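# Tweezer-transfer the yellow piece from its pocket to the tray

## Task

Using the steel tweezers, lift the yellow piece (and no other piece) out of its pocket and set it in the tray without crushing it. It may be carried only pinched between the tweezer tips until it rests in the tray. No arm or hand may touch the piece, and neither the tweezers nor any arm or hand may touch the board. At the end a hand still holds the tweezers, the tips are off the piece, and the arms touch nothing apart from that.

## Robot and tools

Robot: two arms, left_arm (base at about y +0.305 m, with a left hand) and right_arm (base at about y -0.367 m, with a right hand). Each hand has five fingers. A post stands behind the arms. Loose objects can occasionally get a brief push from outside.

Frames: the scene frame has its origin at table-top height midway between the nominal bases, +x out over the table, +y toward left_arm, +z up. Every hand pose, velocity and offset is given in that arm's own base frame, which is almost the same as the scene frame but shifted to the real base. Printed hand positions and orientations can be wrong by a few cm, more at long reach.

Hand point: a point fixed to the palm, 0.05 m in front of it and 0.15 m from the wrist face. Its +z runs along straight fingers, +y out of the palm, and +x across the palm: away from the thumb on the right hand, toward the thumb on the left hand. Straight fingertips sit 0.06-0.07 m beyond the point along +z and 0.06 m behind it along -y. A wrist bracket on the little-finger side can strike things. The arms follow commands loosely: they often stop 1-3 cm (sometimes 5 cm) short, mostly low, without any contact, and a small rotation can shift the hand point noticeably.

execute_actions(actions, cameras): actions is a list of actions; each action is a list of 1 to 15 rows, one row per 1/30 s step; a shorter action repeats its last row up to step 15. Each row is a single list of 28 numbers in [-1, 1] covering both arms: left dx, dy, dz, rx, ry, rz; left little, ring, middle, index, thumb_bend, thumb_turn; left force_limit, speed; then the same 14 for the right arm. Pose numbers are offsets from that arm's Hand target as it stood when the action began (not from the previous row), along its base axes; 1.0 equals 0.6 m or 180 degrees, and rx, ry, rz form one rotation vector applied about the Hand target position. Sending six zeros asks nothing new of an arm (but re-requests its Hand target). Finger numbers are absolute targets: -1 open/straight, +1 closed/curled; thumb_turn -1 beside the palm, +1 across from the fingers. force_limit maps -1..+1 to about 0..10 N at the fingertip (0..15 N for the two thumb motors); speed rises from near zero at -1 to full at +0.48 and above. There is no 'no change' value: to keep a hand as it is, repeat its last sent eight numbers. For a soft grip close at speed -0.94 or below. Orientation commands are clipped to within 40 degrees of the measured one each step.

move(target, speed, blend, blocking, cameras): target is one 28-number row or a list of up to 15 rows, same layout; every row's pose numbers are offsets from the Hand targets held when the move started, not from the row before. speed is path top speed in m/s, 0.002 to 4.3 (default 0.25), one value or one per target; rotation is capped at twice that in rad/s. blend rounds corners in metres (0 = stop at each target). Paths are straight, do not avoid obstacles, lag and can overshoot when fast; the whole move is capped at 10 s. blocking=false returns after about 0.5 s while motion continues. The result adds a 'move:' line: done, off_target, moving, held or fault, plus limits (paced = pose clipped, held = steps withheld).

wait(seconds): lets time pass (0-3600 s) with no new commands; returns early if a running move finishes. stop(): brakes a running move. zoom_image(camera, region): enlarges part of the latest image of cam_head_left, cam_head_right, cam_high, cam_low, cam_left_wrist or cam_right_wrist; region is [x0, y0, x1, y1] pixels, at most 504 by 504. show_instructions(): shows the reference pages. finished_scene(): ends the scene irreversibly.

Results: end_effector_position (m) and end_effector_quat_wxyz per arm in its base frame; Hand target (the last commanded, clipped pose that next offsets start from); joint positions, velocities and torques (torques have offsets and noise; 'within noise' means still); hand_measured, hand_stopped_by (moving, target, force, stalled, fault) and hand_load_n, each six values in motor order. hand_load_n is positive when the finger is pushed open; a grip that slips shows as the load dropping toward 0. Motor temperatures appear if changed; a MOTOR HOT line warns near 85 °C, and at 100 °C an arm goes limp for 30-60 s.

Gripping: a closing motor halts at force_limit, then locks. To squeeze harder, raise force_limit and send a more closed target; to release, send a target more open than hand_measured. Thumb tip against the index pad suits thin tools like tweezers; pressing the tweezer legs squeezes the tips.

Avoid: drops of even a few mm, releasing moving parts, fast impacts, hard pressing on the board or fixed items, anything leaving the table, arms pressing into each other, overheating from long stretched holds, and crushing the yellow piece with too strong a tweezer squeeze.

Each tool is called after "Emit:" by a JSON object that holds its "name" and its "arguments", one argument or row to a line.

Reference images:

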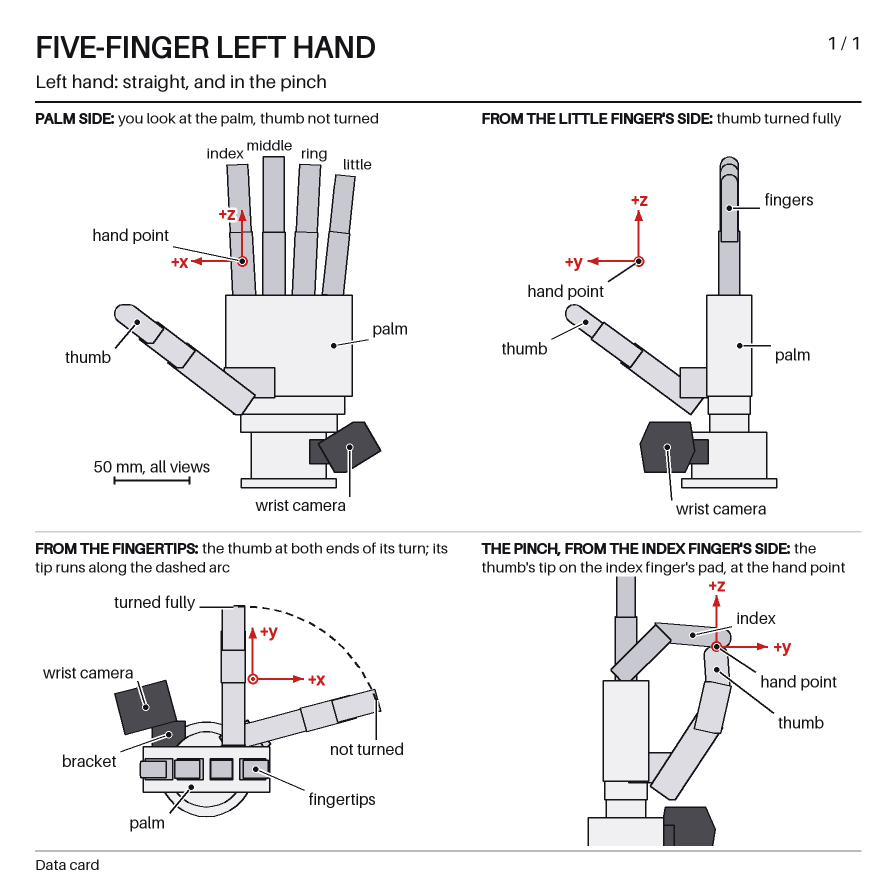

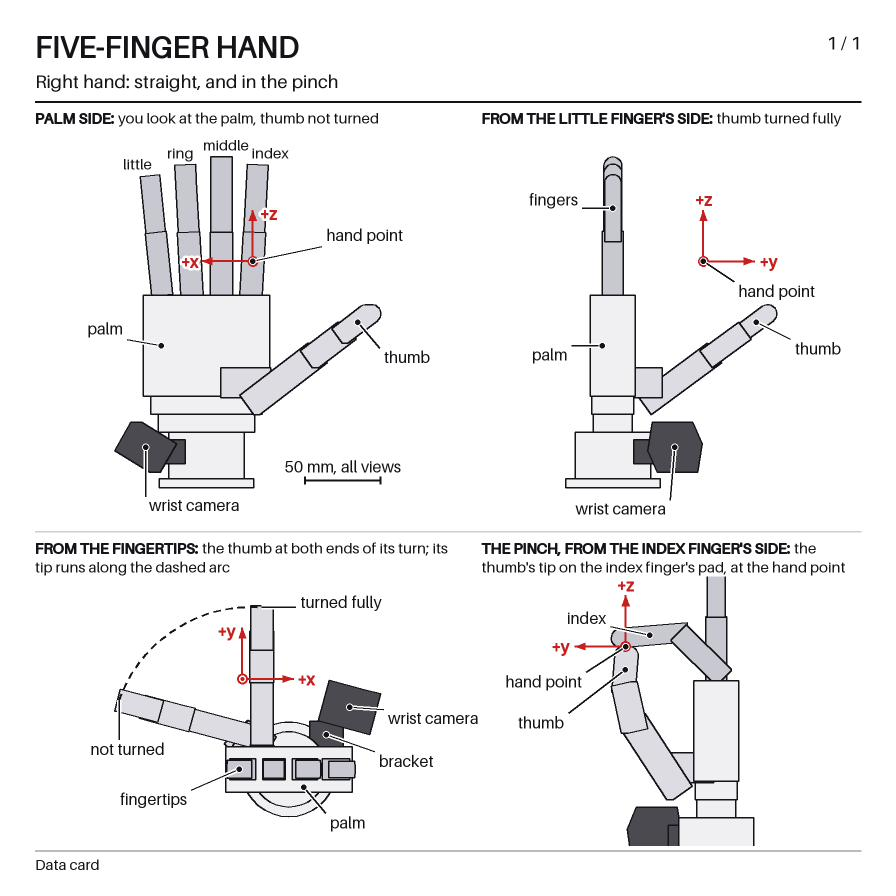

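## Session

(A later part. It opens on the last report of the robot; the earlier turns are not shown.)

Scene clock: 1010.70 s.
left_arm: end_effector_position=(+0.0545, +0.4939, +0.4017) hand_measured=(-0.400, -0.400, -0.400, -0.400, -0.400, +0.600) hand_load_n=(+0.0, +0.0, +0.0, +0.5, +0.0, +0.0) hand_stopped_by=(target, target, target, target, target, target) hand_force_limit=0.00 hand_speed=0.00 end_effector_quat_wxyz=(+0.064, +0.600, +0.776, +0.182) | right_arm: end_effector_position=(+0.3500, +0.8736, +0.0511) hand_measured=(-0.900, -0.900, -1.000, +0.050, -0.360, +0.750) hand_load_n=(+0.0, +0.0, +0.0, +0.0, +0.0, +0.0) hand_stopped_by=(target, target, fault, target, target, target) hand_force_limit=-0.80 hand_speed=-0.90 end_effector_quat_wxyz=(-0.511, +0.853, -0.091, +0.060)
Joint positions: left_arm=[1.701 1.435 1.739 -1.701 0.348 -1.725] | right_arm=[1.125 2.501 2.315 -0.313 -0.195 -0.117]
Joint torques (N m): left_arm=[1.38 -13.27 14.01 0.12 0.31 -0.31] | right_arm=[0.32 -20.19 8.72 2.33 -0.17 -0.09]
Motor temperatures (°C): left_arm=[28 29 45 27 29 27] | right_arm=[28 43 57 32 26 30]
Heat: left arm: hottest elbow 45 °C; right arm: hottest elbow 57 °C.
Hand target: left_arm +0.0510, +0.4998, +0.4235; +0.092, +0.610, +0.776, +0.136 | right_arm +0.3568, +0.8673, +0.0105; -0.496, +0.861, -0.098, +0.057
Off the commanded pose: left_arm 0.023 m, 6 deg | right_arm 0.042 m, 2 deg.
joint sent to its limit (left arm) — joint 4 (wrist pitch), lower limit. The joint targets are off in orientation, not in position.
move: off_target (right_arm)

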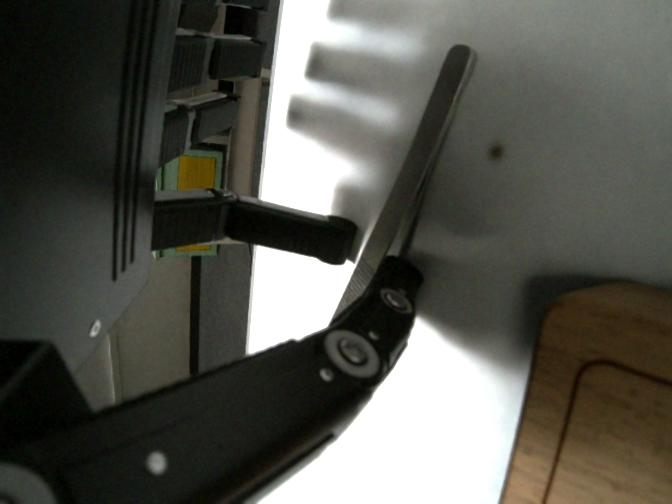

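Emit:
{"name": "zoom_image", "arguments": {
  "camera": "cam_right_wrist",
  "region": [280, 160, 480, 330]
}}

Scaled by 2.520 from the camera's image (finer frame: 960x720).

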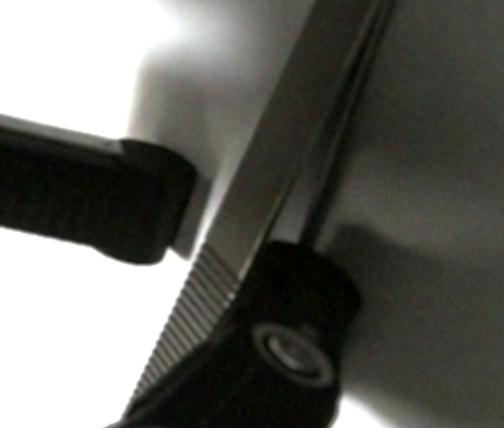

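Emit:
{"name": "move", "arguments": {
  "target": [0,0,0,0,0,0,-0.4,-0.4,-0.4,-0.4,-0.4,0.6,0,0,0,0,0,0,0,0,-0.9,-0.9,-0.3,0.12,-0.32,0.75,-0.8,-0.94],
  "cameras": ["cam_right_wrist"],
  "speed": 0.03
}}

Emit:
{"name": "zoom_image", "arguments": {
  "camera": "cam_right_wrist",
  "region": [280, 160, 480, 330]
}}

Scene clock: 1023.80 s.
left_arm: end_effector_position=(+0.0545, +0.4939, +0.4017) hand_measured=(-0.400, -0.400, -0.400, -0.400, -0.400, +0.600) hand_load_n=(+0.0, +0.0, +0.0, +0.0, +0.0, +0.0) hand_stopped_by=(target, target, target, target, target, target) hand_force_limit=0.00 hand_speed=0.00 end_effector_quat_wxyz=(+0.064, +0.600, +0.776, +0.182) | right_arm: end_effector_position=(+0.3500, +0.8735, +0.0501) hand_measured=(-0.900, -0.900, -1.000, +0.120, -0.320, +0.750) hand_load_n=(+0.0, +0.0, -0.5, +0.0, +0.0, +0.0) hand_stopped_by=(target, target, fault, target, target, target) hand_force_limit=-0.80 hand_speed=-0.94 end_effector_quat_wxyz=(-0.511, +0.853, -0.091, +0.060)
Joint positions: left_arm=[1.701 1.435 1.739 -1.701 0.348 -1.725] | right_arm=[1.125 2.502 2.315 -0.313 -0.195 -0.117]
Joint torques (N m): left_arm=[1.2 -12.69 13.87 0.12 0.31 -0.27] | right_arm=[0.26 -20.19 8.75 2.35 -0.17 -0.09]
Motor temperatures (°C): left_arm=[28 29 45 27 29 27] | right_arm=[28 44 55 32 26 30]
Heat: left arm: hottest elbow 45 °C; right arm: hottest elbow 55 °C.
Hand target: left_arm +0.0510, +0.4998, +0.4235; +0.092, +0.610, +0.776, +0.136 | right_arm +0.3568, +0.8673, +0.0103; -0.496, +0.861, -0.098, +0.057
Off the commanded pose: left_arm 0.023 m, 6 deg | right_arm 0.041 m, 2 deg.
joint sent to its limit (left arm) — joint 4 (wrist pitch), lower limit. The joint targets are off in orientation, not in position.
move: done

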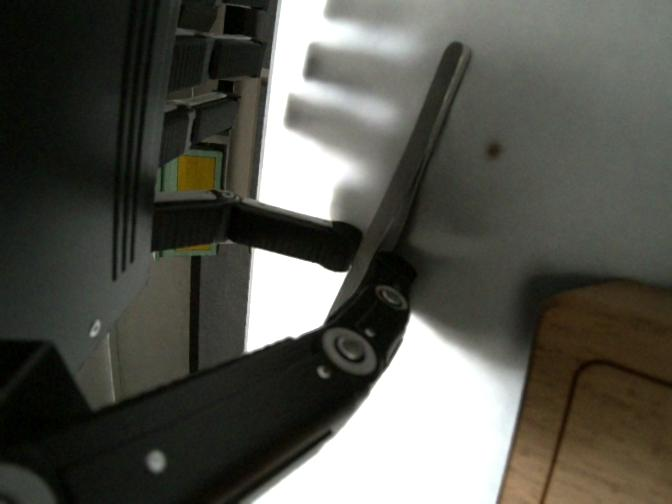

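Scaled by 2.520 from the camera's image (finer frame: 960x720).

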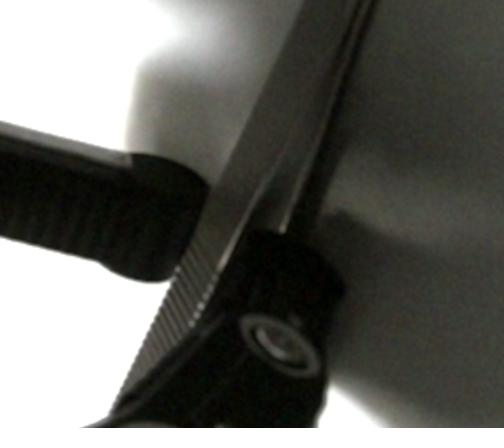

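Emit:
{"name": "move", "arguments": {
  "target": [0,0,0,0,0,0,-0.4,-0.4,-0.4,-0.4,-0.4,0.6,0,0,0,0,0,0,0,0,-0.9,-0.9,-0.3,0.17,-0.29,0.75,-0.8,-0.95],
  "cameras": ["cam_right_wrist"],
  "speed": 0.03
}}

Emit:
{"name": "zoom_image", "arguments": {
  "camera": "cam_right_wrist",
  "region": [280, 160, 480, 330]
}}

Scene clock: 1031.73 s.
left_arm: end_effector_position=(+0.0545, +0.4939, +0.4017) hand_measured=(-0.400, -0.400, -0.400, -0.400, -0.400, +0.600) hand_load_n=(+0.0, +0.0, +0.0, +0.0, +0.0, +0.0) hand_stopped_by=(target, target, target, target, target, target) hand_force_limit=0.00 hand_speed=0.00 end_effector_quat_wxyz=(+0.064, +0.600, +0.776, +0.182) | right_arm: end_effector_position=(+0.3500, +0.8735, +0.0494) hand_measured=(-0.900, -0.900, -1.000, +0.170, -0.290, +0.750) hand_load_n=(+0.0, +0.0, +0.0, +0.0, +0.0, +0.0) hand_stopped_by=(target, target, fault, target, target, target) hand_force_limit=-0.80 hand_speed=-0.95 end_effector_quat_wxyz=(-0.510, +0.853, -0.091, +0.060)
Joint positions: left_arm=[1.701 1.435 1.739 -1.701 0.348 -1.725] | right_arm=[1.125 2.503 2.315 -0.313 -0.195 -0.117]
Joint torques (N m): left_arm=[1.26 -13.33 13.83 0.21 0.34 -0.31] | right_arm=[0.32 -20.31 8.8 2.35 -0.17 -0.1]
Motor temperatures (°C): left_arm=[28 29 45 27 29 27] | right_arm=[28 45 55 32 26 30]
Heat: left arm: hottest elbow 45 °C; right arm: hottest elbow 55 °C.
Hand target: left_arm +0.0510, +0.4998, +0.4235; +0.092, +0.610, +0.776, +0.136 | right_arm +0.3568, +0.8673, +0.0105; -0.496, +0.861, -0.098, +0.057
Off the commanded pose: left_arm 0.023 m, 6 deg | right_arm 0.040 m, 2 deg.
joint sent to its limit (left arm) — joint 4 (wrist pitch), lower limit. The joint targets are off in orientation, not in position.
move: done

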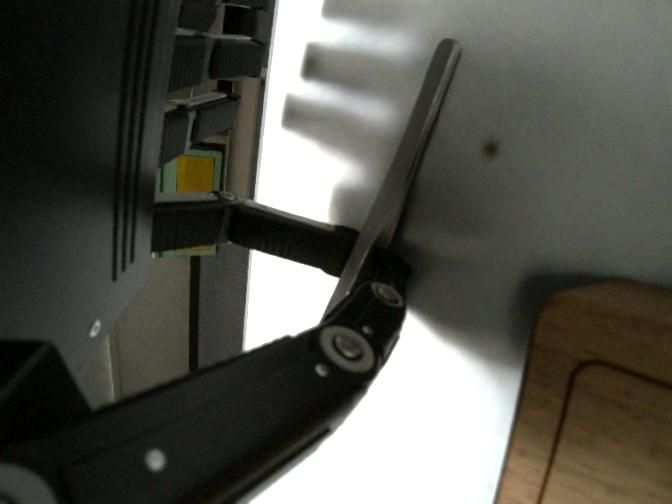

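Scaled by 2.520 from the camera's image (finer frame: 960x720).

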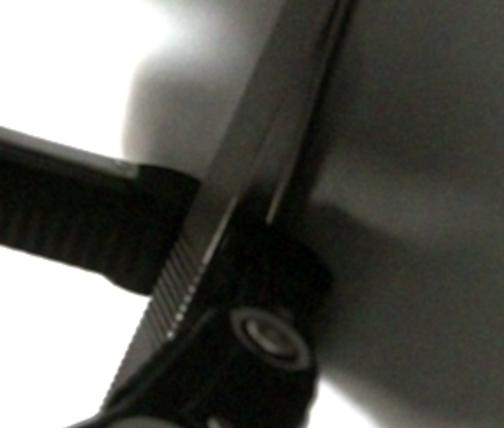

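Emit:
{"name": "move", "arguments": {
  "target": [0,0,0,0,0,0,-0.4,-0.4,-0.4,-0.4,-0.4,0.6,0,0,0,0,0,0,0,0,-0.9,-0.9,-0.3,0.21,-0.26,0.75,-0.7,-0.95],
  "cameras": ["cam_right_wrist"],
  "speed": 0.03
}}

Emit:
{"name": "zoom_image", "arguments": {
  "camera": "cam_right_wrist",
  "region": [280, 160, 480, 330]
}}

Scene clock: 1042.10 s.
left_arm: end_effector_position=(+0.0545, +0.4939, +0.4017) hand_measured=(-0.400, -0.400, -0.400, -0.400, -0.400, +0.600) hand_load_n=(+0.0, +0.0, +0.0, +0.0, +0.0, -0.5) hand_stopped_by=(target, target, target, target, target, target) hand_force_limit=0.00 hand_speed=0.00 end_effector_quat_wxyz=(+0.064, +0.600, +0.776, +0.182) | right_arm: end_effector_position=(+0.3500, +0.8735, +0.0490) hand_measured=(-0.900, -0.900, -1.000, +0.192, -0.272, +0.750) hand_load_n=(+0.0, +0.0, +0.0, +2.0, +2.0, +0.0) hand_stopped_by=(target, target, fault, force, force, target) hand_force_limit=-0.70 hand_speed=-0.95 end_effector_quat_wxyz=(-0.510, +0.853, -0.091, +0.060)
Joint positions: left_arm=[1.701 1.435 1.739 -1.701 0.348 -1.725] | right_arm=[1.125 2.503 2.315 -0.313 -0.195 -0.117]
Joint torques (N m): left_arm=[1.49 -13.22 13.83 0.12 0.3 -0.29] | right_arm=[0.32 -20.31 8.81 2.3 -0.17 -0.09]
Heat: left arm: hottest elbow 45 °C; right arm: hottest elbow 54 °C.
Hand target: left_arm +0.0510, +0.4998, +0.4235; +0.092, +0.610, +0.776, +0.136 | right_arm +0.3568, +0.8673, +0.0105; -0.496, +0.861, -0.098, +0.057
Off the commanded pose: left_arm 0.023 m, 6 deg | right_arm 0.040 m, 2 deg.
joint sent to its limit (left arm) — joint 4 (wrist pitch), lower limit. The joint targets are off in orientation, not in position.
move: done

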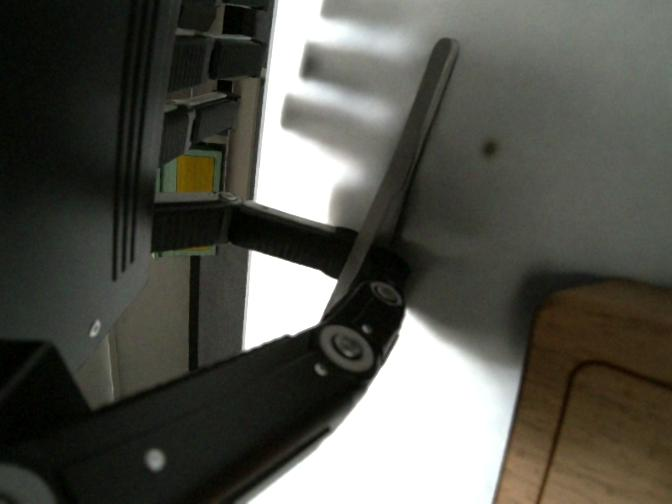

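Scaled by 2.520 from the camera's image (finer frame: 960x720).

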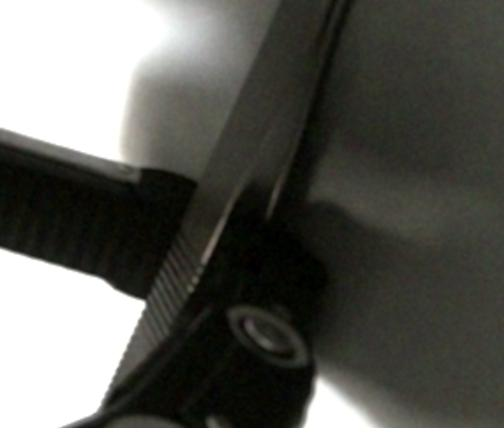

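Emit:
{"name": "move", "arguments": {
  "target": [0,0,0,0,0,0,-0.4,-0.4,-0.4,-0.4,-0.4,0.6,0,0,0,0,0,0,0,0,-0.9,-0.9,-0.3,0.25,-0.23,0.75,-0.1,-0.95],
  "cameras": ["cam_right_wrist"],
  "speed": 0.03
}}

Emit:
{"name": "zoom_image", "arguments": {
  "camera": "cam_right_wrist",
  "region": [280, 160, 480, 330]
}}

Scene clock: 1049.77 s.
left_arm: end_effector_position=(+0.0545, +0.4939, +0.4017) hand_measured=(-0.400, -0.400, -0.400, -0.400, -0.400, +0.600) hand_load_n=(+0.0, +0.0, +0.0, +0.0, +0.0, +0.0) hand_stopped_by=(target, target, target, target, target, target) hand_force_limit=0.00 hand_speed=0.00 end_effector_quat_wxyz=(+0.064, +0.600, +0.776, +0.182) | right_arm: end_effector_position=(+0.3499, +0.8734, +0.0487) hand_measured=(-0.900, -0.900, -1.000, +0.210, -0.234, +0.750) hand_load_n=(+0.0, +0.0, +0.0, +4.5, +6.0, +0.0) hand_stopped_by=(target, target, fault, force, target, target) hand_force_limit=-0.10 hand_speed=-0.95 end_effector_quat_wxyz=(-0.510, +0.853, -0.091, +0.060)
Joint positions: left_arm=[1.701 1.435 1.739 -1.701 0.348 -1.725] | right_arm=[1.125 2.504 2.315 -0.313 -0.195 -0.117]
Joint torques (N m): left_arm=[1.49 -13.04 13.82 0.23 0.31 -0.3] | right_arm=[0.32 -20.31 8.8 2.3 -0.16 -0.09]
Heat: left arm: hottest elbow 45 °C; right arm: hottest elbow 54 °C.
Hand target: left_arm +0.0510, +0.4998, +0.4235; +0.092, +0.610, +0.776, +0.136 | right_arm +0.3568, +0.8673, +0.0105; -0.496, +0.861, -0.098, +0.057
Off the commanded pose: left_arm 0.023 m, 6 deg | right_arm 0.039 m, 2 deg.
joint sent to its limit (left arm) — joint 4 (wrist pitch), lower limit. The joint targets are off in orientation, not in position.
move: done

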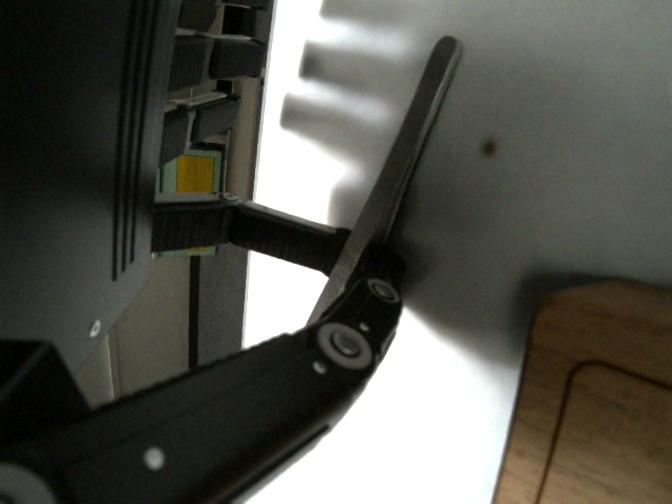

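Scaled by 2.520 from the camera's image (finer frame: 960x720).

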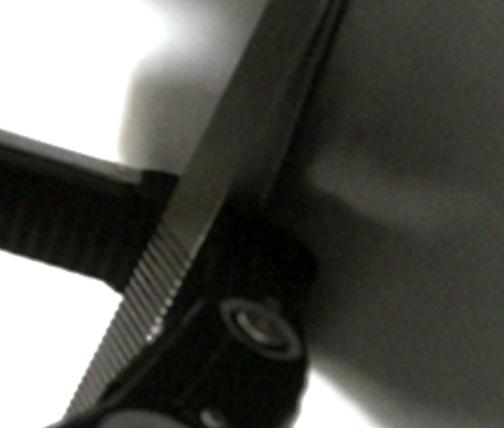

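Emit:
{"name": "move", "arguments": {
  "target": [0,0,0,0,0,0,-0.4,-0.4,-0.4,-0.4,-0.4,0.6,0,0,0,0,0.11,0,0,0,-0.9,-0.9,-0.3,0.25,-0.23,0.75,-0.1,-0.95],
  "cameras": ["cam_right_wrist","cam_high","cam_head_left"],
  "speed": 0.04
}}

Emit:
{"name": "zoom_image", "arguments": {
  "camera": "cam_high",
  "region": [130, 320, 290, 480]
}}

Scene clock: 1060.37 s.
left_arm: end_effector_position=(+0.0545, +0.4939, +0.4017) hand_measured=(-0.400, -0.400, -0.400, -0.400, -0.400, +0.600) hand_load_n=(+0.0, +0.0, +0.0, +0.0, +0.0, +0.0) hand_stopped_by=(target, target, target, target, target, target) hand_force_limit=0.00 hand_speed=0.00 end_effector_quat_wxyz=(+0.064, +0.600, +0.776, +0.182) | right_arm: end_effector_position=(+0.3438, +0.8605, +0.0482) hand_measured=(-0.900, -0.900, -1.000, +0.210, -0.234, +0.750) hand_load_n=(+0.0, +0.0, +0.0, +5.0, +5.5, +0.0) hand_stopped_by=(target, target, fault, force, target, target) hand_force_limit=-0.10 hand_speed=-0.95 end_effector_quat_wxyz=(-0.481, +0.870, -0.097, +0.050)
Joint positions: left_arm=[1.701 1.435 1.739 -1.701 0.348 -1.725] | right_arm=[1.125 2.489 2.321 -0.405 -0.195 -0.117]
Joint torques (N m): left_arm=[0.97 -13.51 13.87 0.21 0.31 -0.29] | right_arm=[0.26 -22.83 14.06 0.9 -0.16 -0.09]
Heat: left arm: hottest elbow 45 °C; right arm: hottest elbow 54 °C.
Hand target: left_arm +0.0510, +0.4998, +0.4235; +0.092, +0.610, +0.776, +0.136 | right_arm +0.3568, +0.8673, +0.0763; -0.496, +0.861, -0.098, +0.057
Off the commanded pose: left_arm 0.023 m, 6 deg | right_arm 0.032 m, 2 deg.
joint sent to its limit (left arm) — joint 4 (wrist pitch), lower limit. The joint targets are off in orientation, not in position.
move: off_target (right_arm)
Images, in order (width x height): cam_head_left 896x504, cam_high 896x504, cam_right_wrist 672x504.

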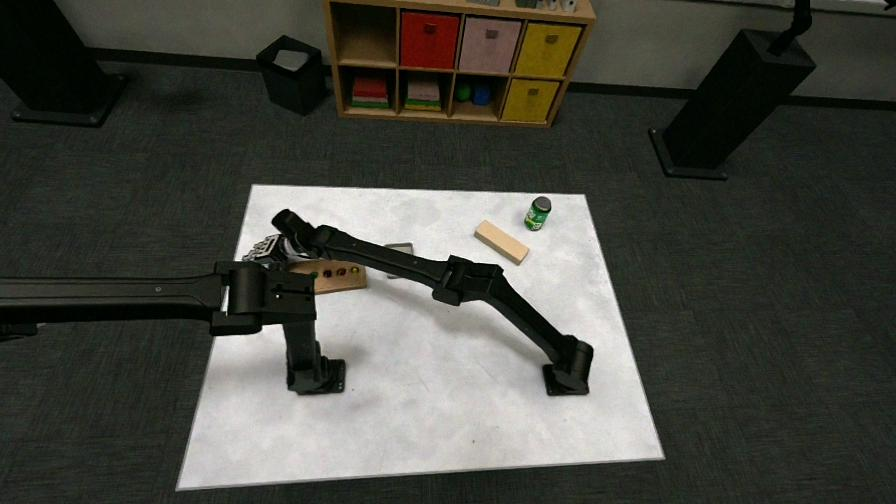

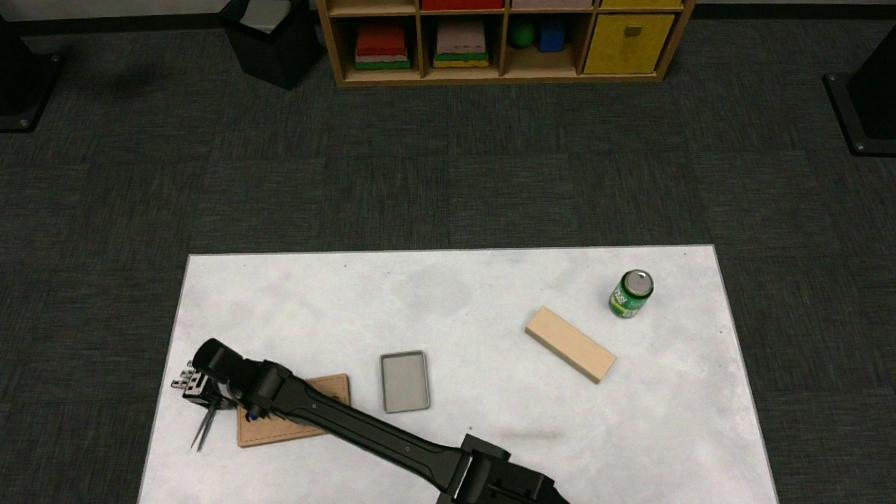

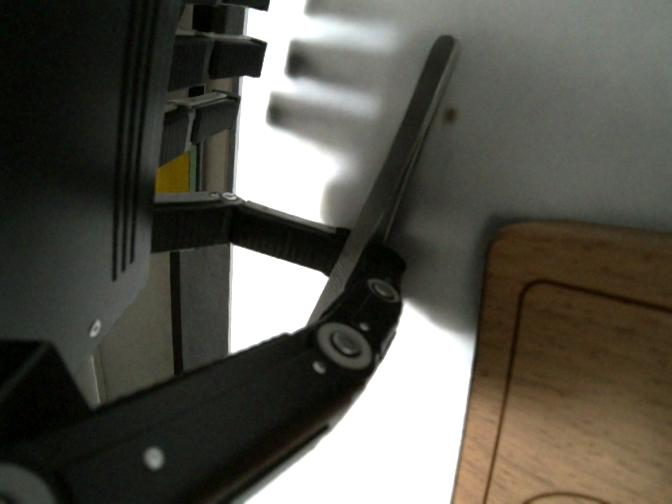

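Scaled by 3.150 from the camera's image (finer frame: 1280x720).

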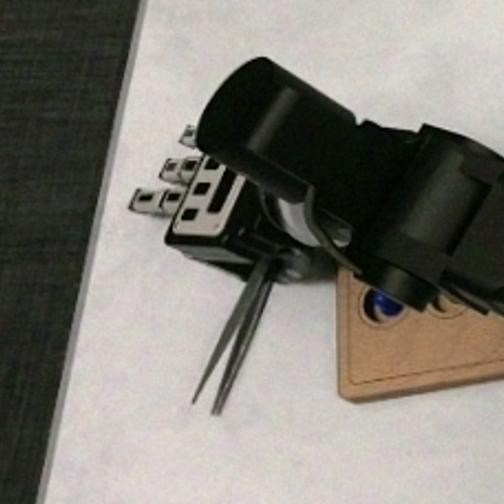

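Emit:
{"name": "move", "arguments": {
  "target": [0,0,0,0,0,0,-0.4,-0.4,-0.4,-0.4,-0.4,0.6,0,0,0,0,0.06,0,0,0,-0.9,-0.9,-0.3,0.25,-0.23,0.75,-0.1,-0.95],
  "cameras": ["cam_right_wrist","cam_high"],
  "speed": 0.04
}}

Emit:
{"name": "zoom_image", "arguments": {
  "camera": "cam_high",
  "region": [130, 320, 290, 480]
}}

Scene clock: 1075.00 s.
left_arm: end_effector_position=(+0.0545, +0.4939, +0.4017) hand_measured=(-0.400, -0.400, -0.400, -0.400, -0.400, +0.600) hand_load_n=(+0.0, +0.0, +0.0, +0.0, +0.0, +0.0) hand_stopped_by=(target, target, target, target, target, target) hand_force_limit=0.00 hand_speed=0.00 end_effector_quat_wxyz=(+0.064, +0.600, +0.776, +0.182) | right_arm: end_effector_position=(+0.3438, +0.8606, +0.0827) hand_measured=(-0.900, -0.900, -1.000, +0.210, -0.234, +0.750) hand_load_n=(+0.0, +0.0, +0.0, +5.0, +5.5, +0.0) hand_stopped_by=(target, target, fault, force, target, target) hand_force_limit=-0.10 hand_speed=-0.95 end_effector_quat_wxyz=(-0.479, +0.871, -0.097, +0.049)
Joint positions: left_arm=[1.701 1.435 1.739 -1.701 0.348 -1.725] | right_arm=[1.125 2.474 2.385 -0.49 -0.195 -0.117]
Joint torques (N m): left_arm=[1.03 -13.04 13.9 0.27 0.29 -0.29] | right_arm=[0.32 -22.65 14.46 0.99 -0.16 -0.09]
Motor temperatures (°C): left_arm=[28 29 45 27 29 27] | right_arm=[28 46 61 32 26 30]
Heat: left arm: hottest elbow 45 °C; right arm: hottest elbow 61 °C.
Hand target: left_arm +0.0510, +0.4998, +0.4235; +0.092, +0.610, +0.776, +0.136 | right_arm +0.3568, +0.8672, +0.1123; -0.496, +0.861, -0.098, +0.057
Off the commanded pose: left_arm 0.023 m, 6 deg | right_arm 0.033 m, 2 deg.
joint sent to its limit (left arm) — joint 4 (wrist pitch), lower limit. The joint targets are off in orientation, not in position.
move: off_target (right_arm)
Images, in order (width x height): cam_high 896x504, cam_right_wrist 672x504.

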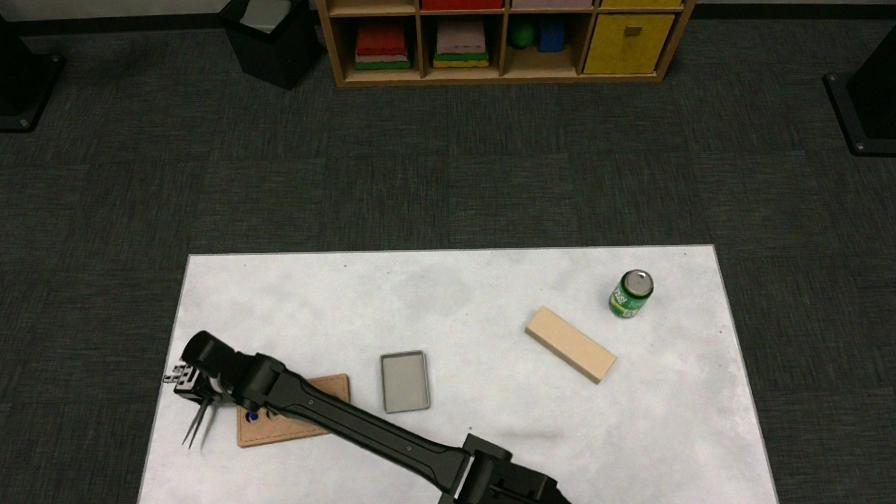

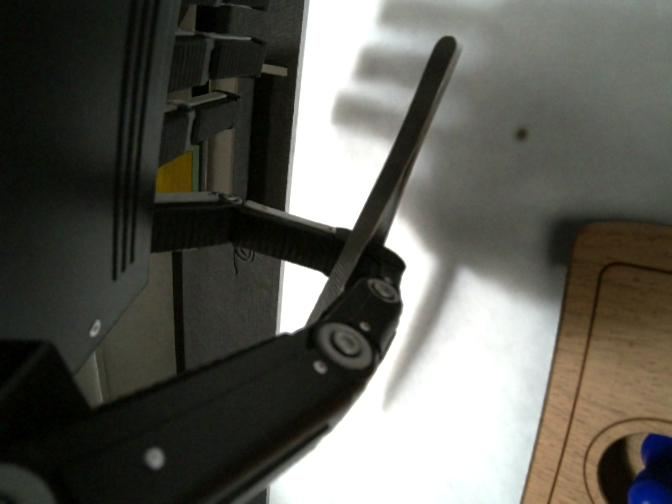

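Scaled by 3.150 from the camera's image (finer frame: 1280x720).

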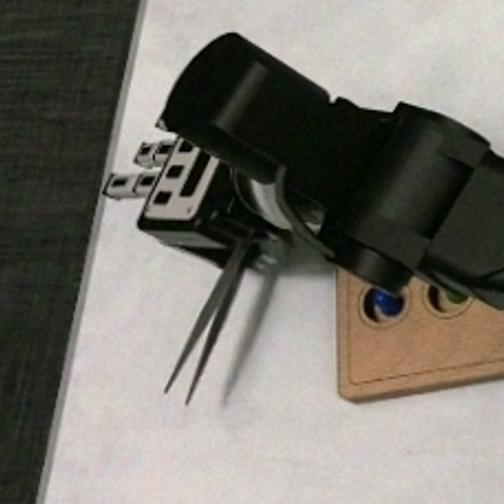

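Emit:
{"name": "wait", "arguments": {
  "seconds": 0,
  "cameras": ["cam_low","cam_head_right","cam_high"]
}}

Emit:
{"name": "zoom_image", "arguments": {
  "camera": "cam_low",
  "region": [330, 200, 540, 340]
}}

Emit:
{"name": "zoom_image", "arguments": {
  "camera": "cam_high",
  "region": [480, 250, 680, 400]
}}

Scene clock: 1147.20 s.
left_arm: end_effector_position=(+0.0545, +0.4939, +0.4017) hand_measured=(-0.400, -0.400, -0.400, -0.400, -0.400, +0.600) hand_load_n=(+0.0, +0.0, +0.0, +0.0, +0.0, +0.0) hand_stopped_by=(target, target, target, target, target, target) hand_force_limit=0.00 hand_speed=0.00 end_effector_quat_wxyz=(+0.064, +0.600, +0.776, +0.182) | right_arm: end_effector_position=(+0.3438, +0.8606, +0.0827) hand_measured=(-0.900, -0.900, -1.000, +0.210, -0.234, +0.750) hand_load_n=(+0.0, +0.0, +0.0, +5.0, +5.5, +0.0) hand_stopped_by=(target, target, fault, force, target, target) hand_force_limit=-0.10 hand_speed=-0.95 end_effector_quat_wxyz=(-0.479, +0.871, -0.097, +0.049)
Joint positions: left_arm=[1.701 1.435 1.739 -1.701 0.348 -1.725] | right_arm=[1.125 2.474 2.385 -0.49 -0.195 -0.117]
Joint torques (N m): left_arm=[1.26 -13.16 13.94 0.23 0.3 -0.27] | right_arm=[0.32 -22.71 14.45 1.01 -0.16 -0.09]
Motor temperatures (°C): left_arm=[28 29 46 27 29 27] | right_arm=[28 53 64 31 26 30]
Heat: left arm: hottest elbow 46 °C; right arm: hottest elbow 64 °C.
Hand target: left_arm +0.0510, +0.4998, +0.4235; +0.092, +0.610, +0.776, +0.136 | right_arm +0.3568, +0.8672, +0.1123; -0.496, +0.861, -0.098, +0.057
Off the commanded pose: left_arm 0.023 m, 6 deg | right_arm 0.033 m, 2 deg.
Images, in order (width x height): cam_head_right 896x504, cam_high 896x504, cam_low 896x504.

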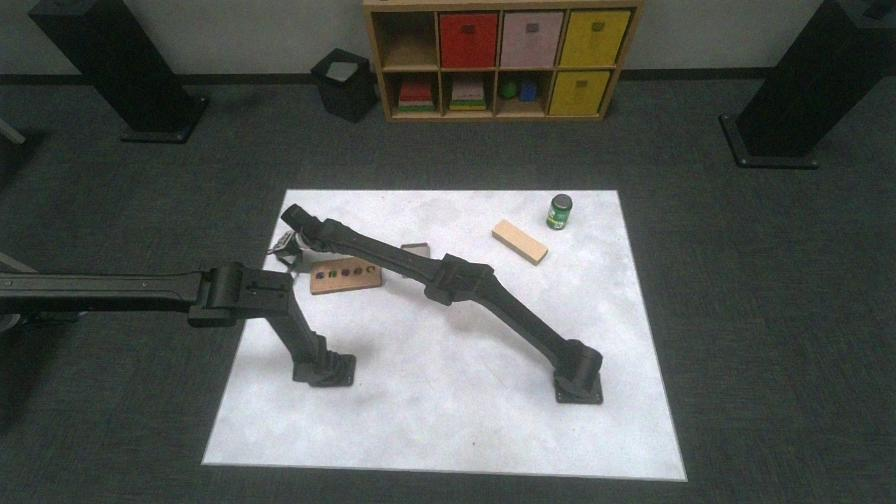

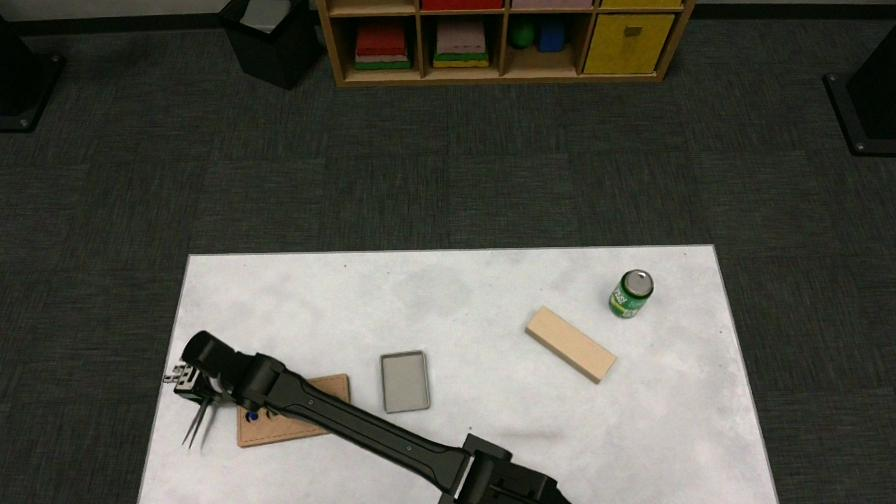

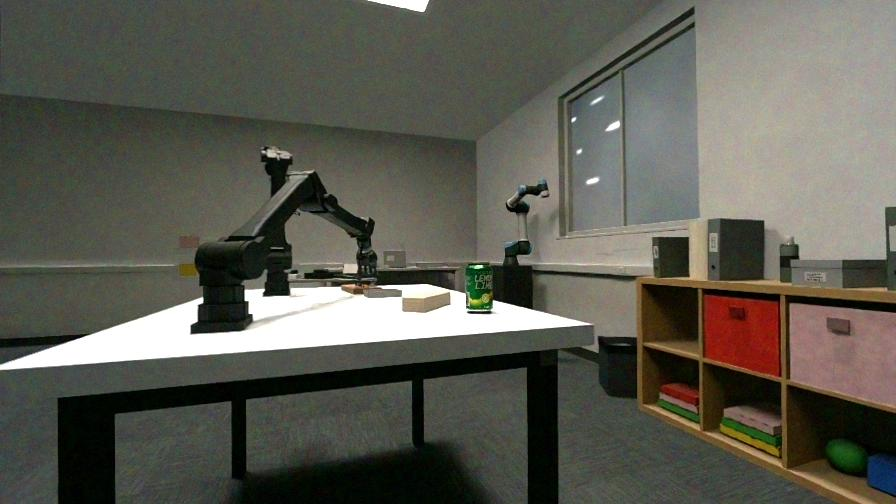

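Scaled by 2.400 from the camera's image (finer frame: 1280x720).

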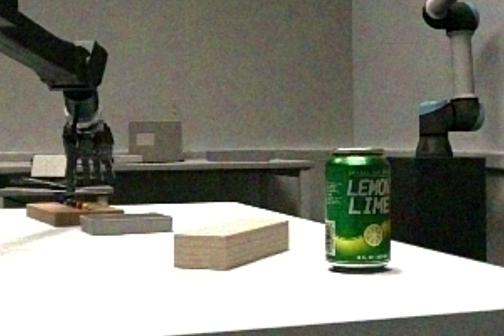

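Scaled by 2.520 from the camera's image (finer frame: 1280x720).

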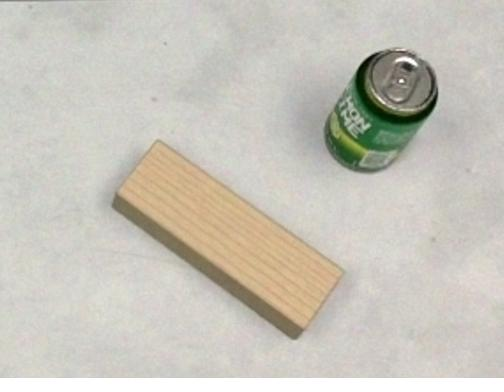

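Emit:
{"name": "move", "arguments": {
  "target": [
    [0,0,0,0,0,0,-0.4,-0.4,-0.4,-0.4,-0.4,0.6,0,0,0,-0.05,0.2,0,0,0,-0.9,-0.9,-0.3,0.25,-0.23,0.75,-0.1,-0.95],
    [0,0,0,0,0,0,-0.4,-0.4,-0.4,-0.4,-0.4,0.6,0,0,0.105,-0.612,0.23,0,0,-0.06,-0.9,-0.9,-0.3,0.25,-0.23,0.75,-0.1,-0.95]
  ],
  "cameras": ["cam_right_wrist","cam_high"],
  "speed": [0.1,0.15],
  "blend": 0.05
}}

Scene clock: 1172.97 s.
left_arm: end_effector_position=(+0.0545, +0.4939, +0.4017) hand_measured=(-0.400, -0.400, -0.400, -0.400, -0.400, +0.600) hand_load_n=(+0.0, +0.0, +0.0, +0.0, +0.0, +0.0) hand_stopped_by=(target, target, target, target, target, target) hand_force_limit=0.00 hand_speed=0.00 end_effector_quat_wxyz=(+0.064, +0.600, +0.776, +0.182) | right_arm: end_effector_position=(+0.4186, +0.5025, +0.2574) hand_measured=(-0.900, -0.900, -1.000, +0.210, -0.234, +0.750) hand_load_n=(+0.0, +0.5, +0.0, +5.0, +5.5, +0.5) hand_stopped_by=(target, target, fault, force, target, target) hand_force_limit=-0.10 hand_speed=-0.95 end_effector_quat_wxyz=(-0.488, +0.848, -0.182, +0.100)
Joint positions: left_arm=[1.701 1.435 1.739 -1.701 0.348 -1.725] | right_arm=[0.749 1.585 1.424 -0.404 -0.35 -0.205]
Joint torques (N m): left_arm=[1.2 -13.1 13.96 0.14 0.31 -0.3] | right_arm=[0.73 -13.39 8.51 2.37 -0.34 -0.17]
Motor temperatures (°C): left_arm=[28 29 46 27 29 27] | right_arm=[28 52 66 31 26 30]
Heat: left arm: hottest elbow 46 °C; right arm: hottest elbow 66 °C.
Hand target: left_arm +0.0510, +0.4998, +0.4235; +0.092, +0.610, +0.776, +0.136 | right_arm +0.4197, +0.5001, +0.2503; -0.488, +0.848, -0.178, +0.103
Off the commanded pose: left_arm 0.023 m, 6 deg | right_arm 0.008 m, 1 deg.
joint sent to its limit (left arm) — joint 4 (wrist pitch), lower limit. The joint targets are off in orientation, not in position.
move: done
Images, in order (width x height): cam_high 896x504, cam_right_wrist 672x504.

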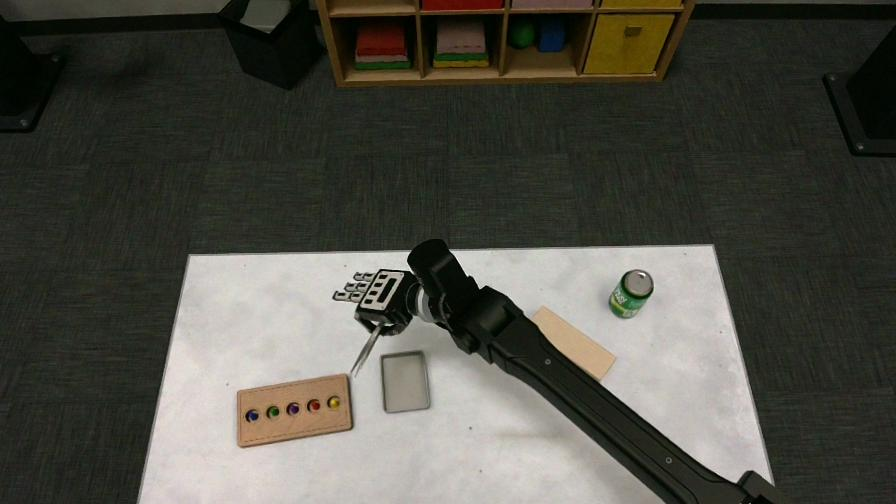

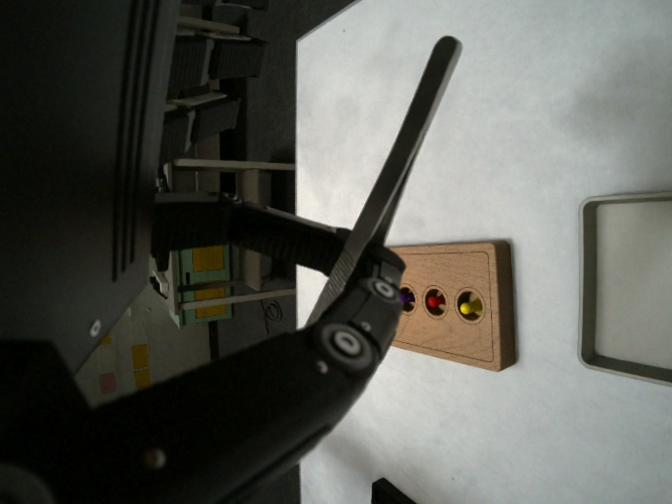

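Emit:
{"name": "move", "arguments": {
  "target": [0,0,0,0,0,0,-0.4,-0.4,-0.4,-0.4,-0.4,0.6,0,0,0.13,-0.58,0,0,0,-0.062,-0.9,-0.9,-0.3,0.25,-0.23,0.75,-0.1,-0.95],
  "cameras": ["cam_right_wrist","cam_high","cam_head_left","cam_low"],
  "speed": 0.15
}}

Scene clock: 1197.33 s.
left_arm: end_effector_position=(+0.0545, +0.4939, +0.4017) hand_measured=(-0.400, -0.400, -0.400, -0.400, -0.400, +0.600) hand_load_n=(+0.0, +0.0, +0.0, +0.0, +0.0, +0.0) hand_stopped_by=(target, target, target, target, target, target) hand_force_limit=0.00 hand_speed=0.00 end_effector_quat_wxyz=(+0.064, +0.600, +0.776, +0.182) | right_arm: end_effector_position=(+0.4979, +0.1537, +0.2531) hand_measured=(-0.900, -0.900, -1.000, +0.210, -0.234, +0.750) hand_load_n=(+0.0, +0.0, +0.0, +5.0, +5.5, +0.0) hand_stopped_by=(target, target, fault, force, target, target) hand_force_limit=-0.10 hand_speed=-0.95 end_effector_quat_wxyz=(-0.479, +0.824, -0.260, +0.154)
Joint positions: left_arm=[1.701 1.435 1.739 -1.701 0.348 -1.725] | right_arm=[0.052 1.367 1.199 -0.573 -0.751 -0.564]
Joint torques (N m): left_arm=[1.08 -13.1 13.93 0.13 0.28 -0.3] | right_arm=[0.85 -9.23 10.09 0.68 -0.55 -0.2]
Motor temperatures (°C): left_arm=[28 29 46 27 29 27] | right_arm=[28 48 64 32 26 30]
Heat: left arm: hottest elbow 46 °C; right arm: hottest elbow 64 °C.
Hand target: left_arm +0.0510, +0.4998, +0.4235; +0.092, +0.610, +0.776, +0.136 | right_arm +0.4978, +0.1520, +0.2504; -0.476, +0.826, -0.260, +0.150
Off the commanded pose: left_arm 0.023 m, 6 deg | right_arm 0.003 m, 1 deg.
joint sent to its limit (left arm) — joint 4 (wrist pitch), lower limit. The joint targets are off in orientation, not in position.
move: done
Images, in order (width x height): cam_head_left 896x504, cam_high 896x504, cam_low 896x504, cam_right_wrist 672x504.

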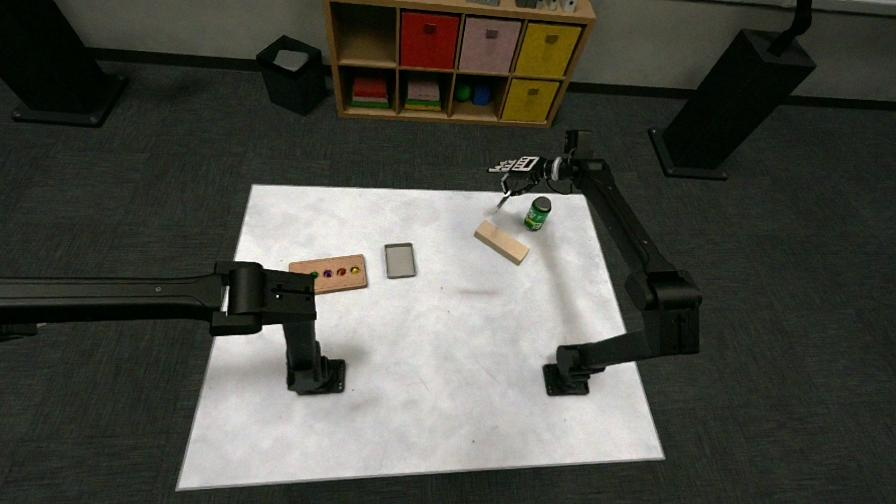

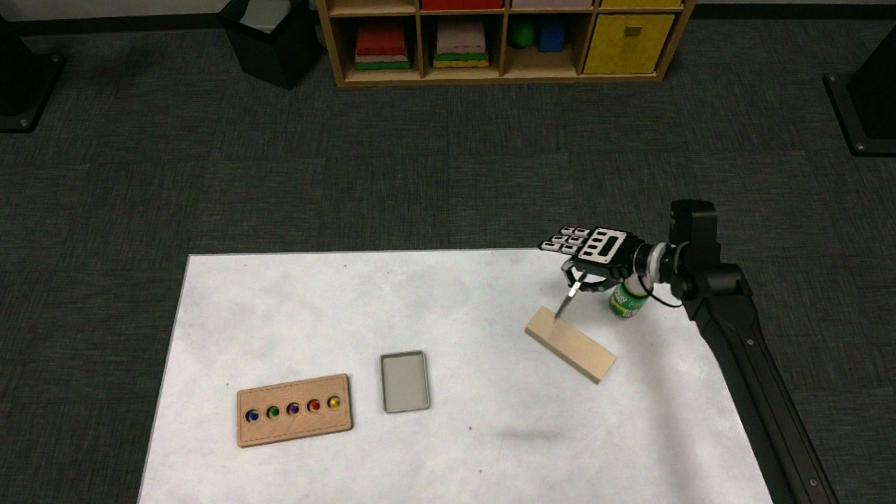

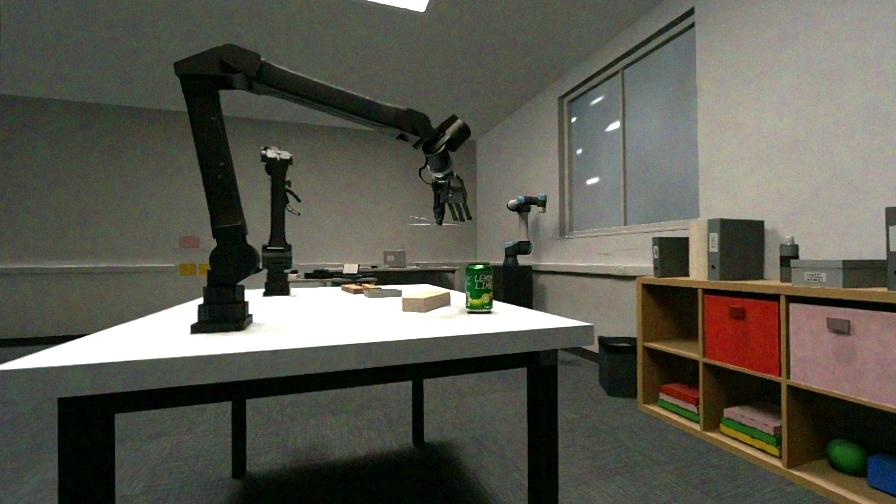

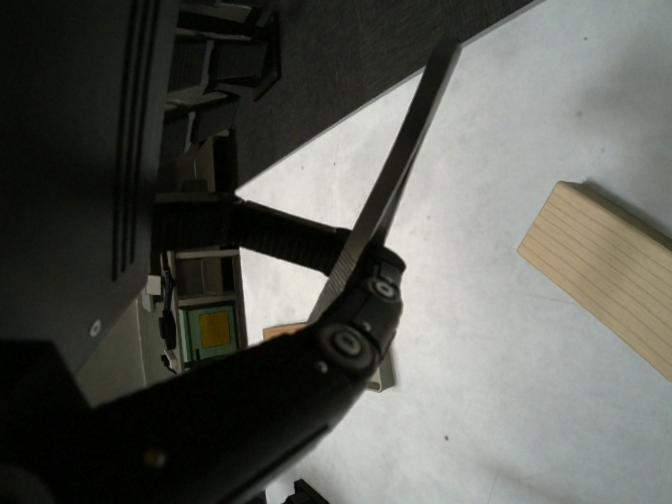

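Emit:
{"name": "zoom_image", "arguments": {
  "camera": "cam_high",
  "region": [500, 210, 660, 390]
}}

Emit:
{"name": "zoom_image", "arguments": {
  "camera": "cam_low",
  "region": [380, 150, 520, 320]
}}

Emit:
{"name": "zoom_image", "arguments": {
  "camera": "cam_head_left",
  "region": [450, 130, 590, 280]
}}

Scaled by 2.800 from the camera's image (finer frame: 1280x720).

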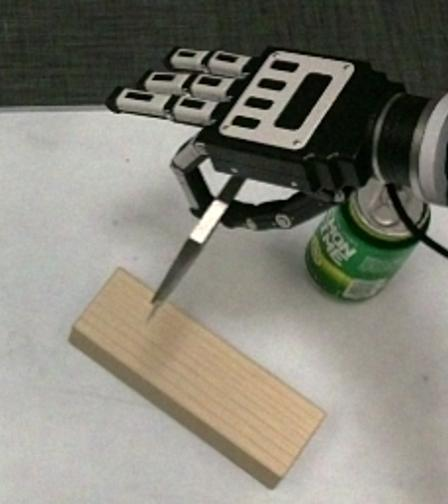

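Scaled by 2.965 from the camera's image (finer frame: 1280x720).

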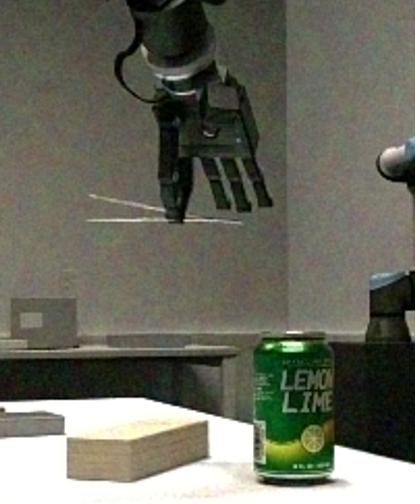

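Scaled by 3.360 from the camera's image (finer frame: 1280x720).

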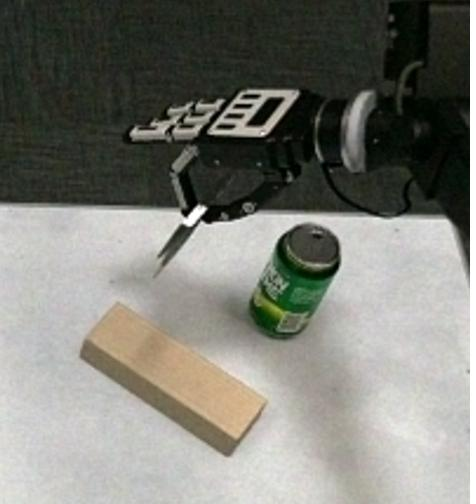

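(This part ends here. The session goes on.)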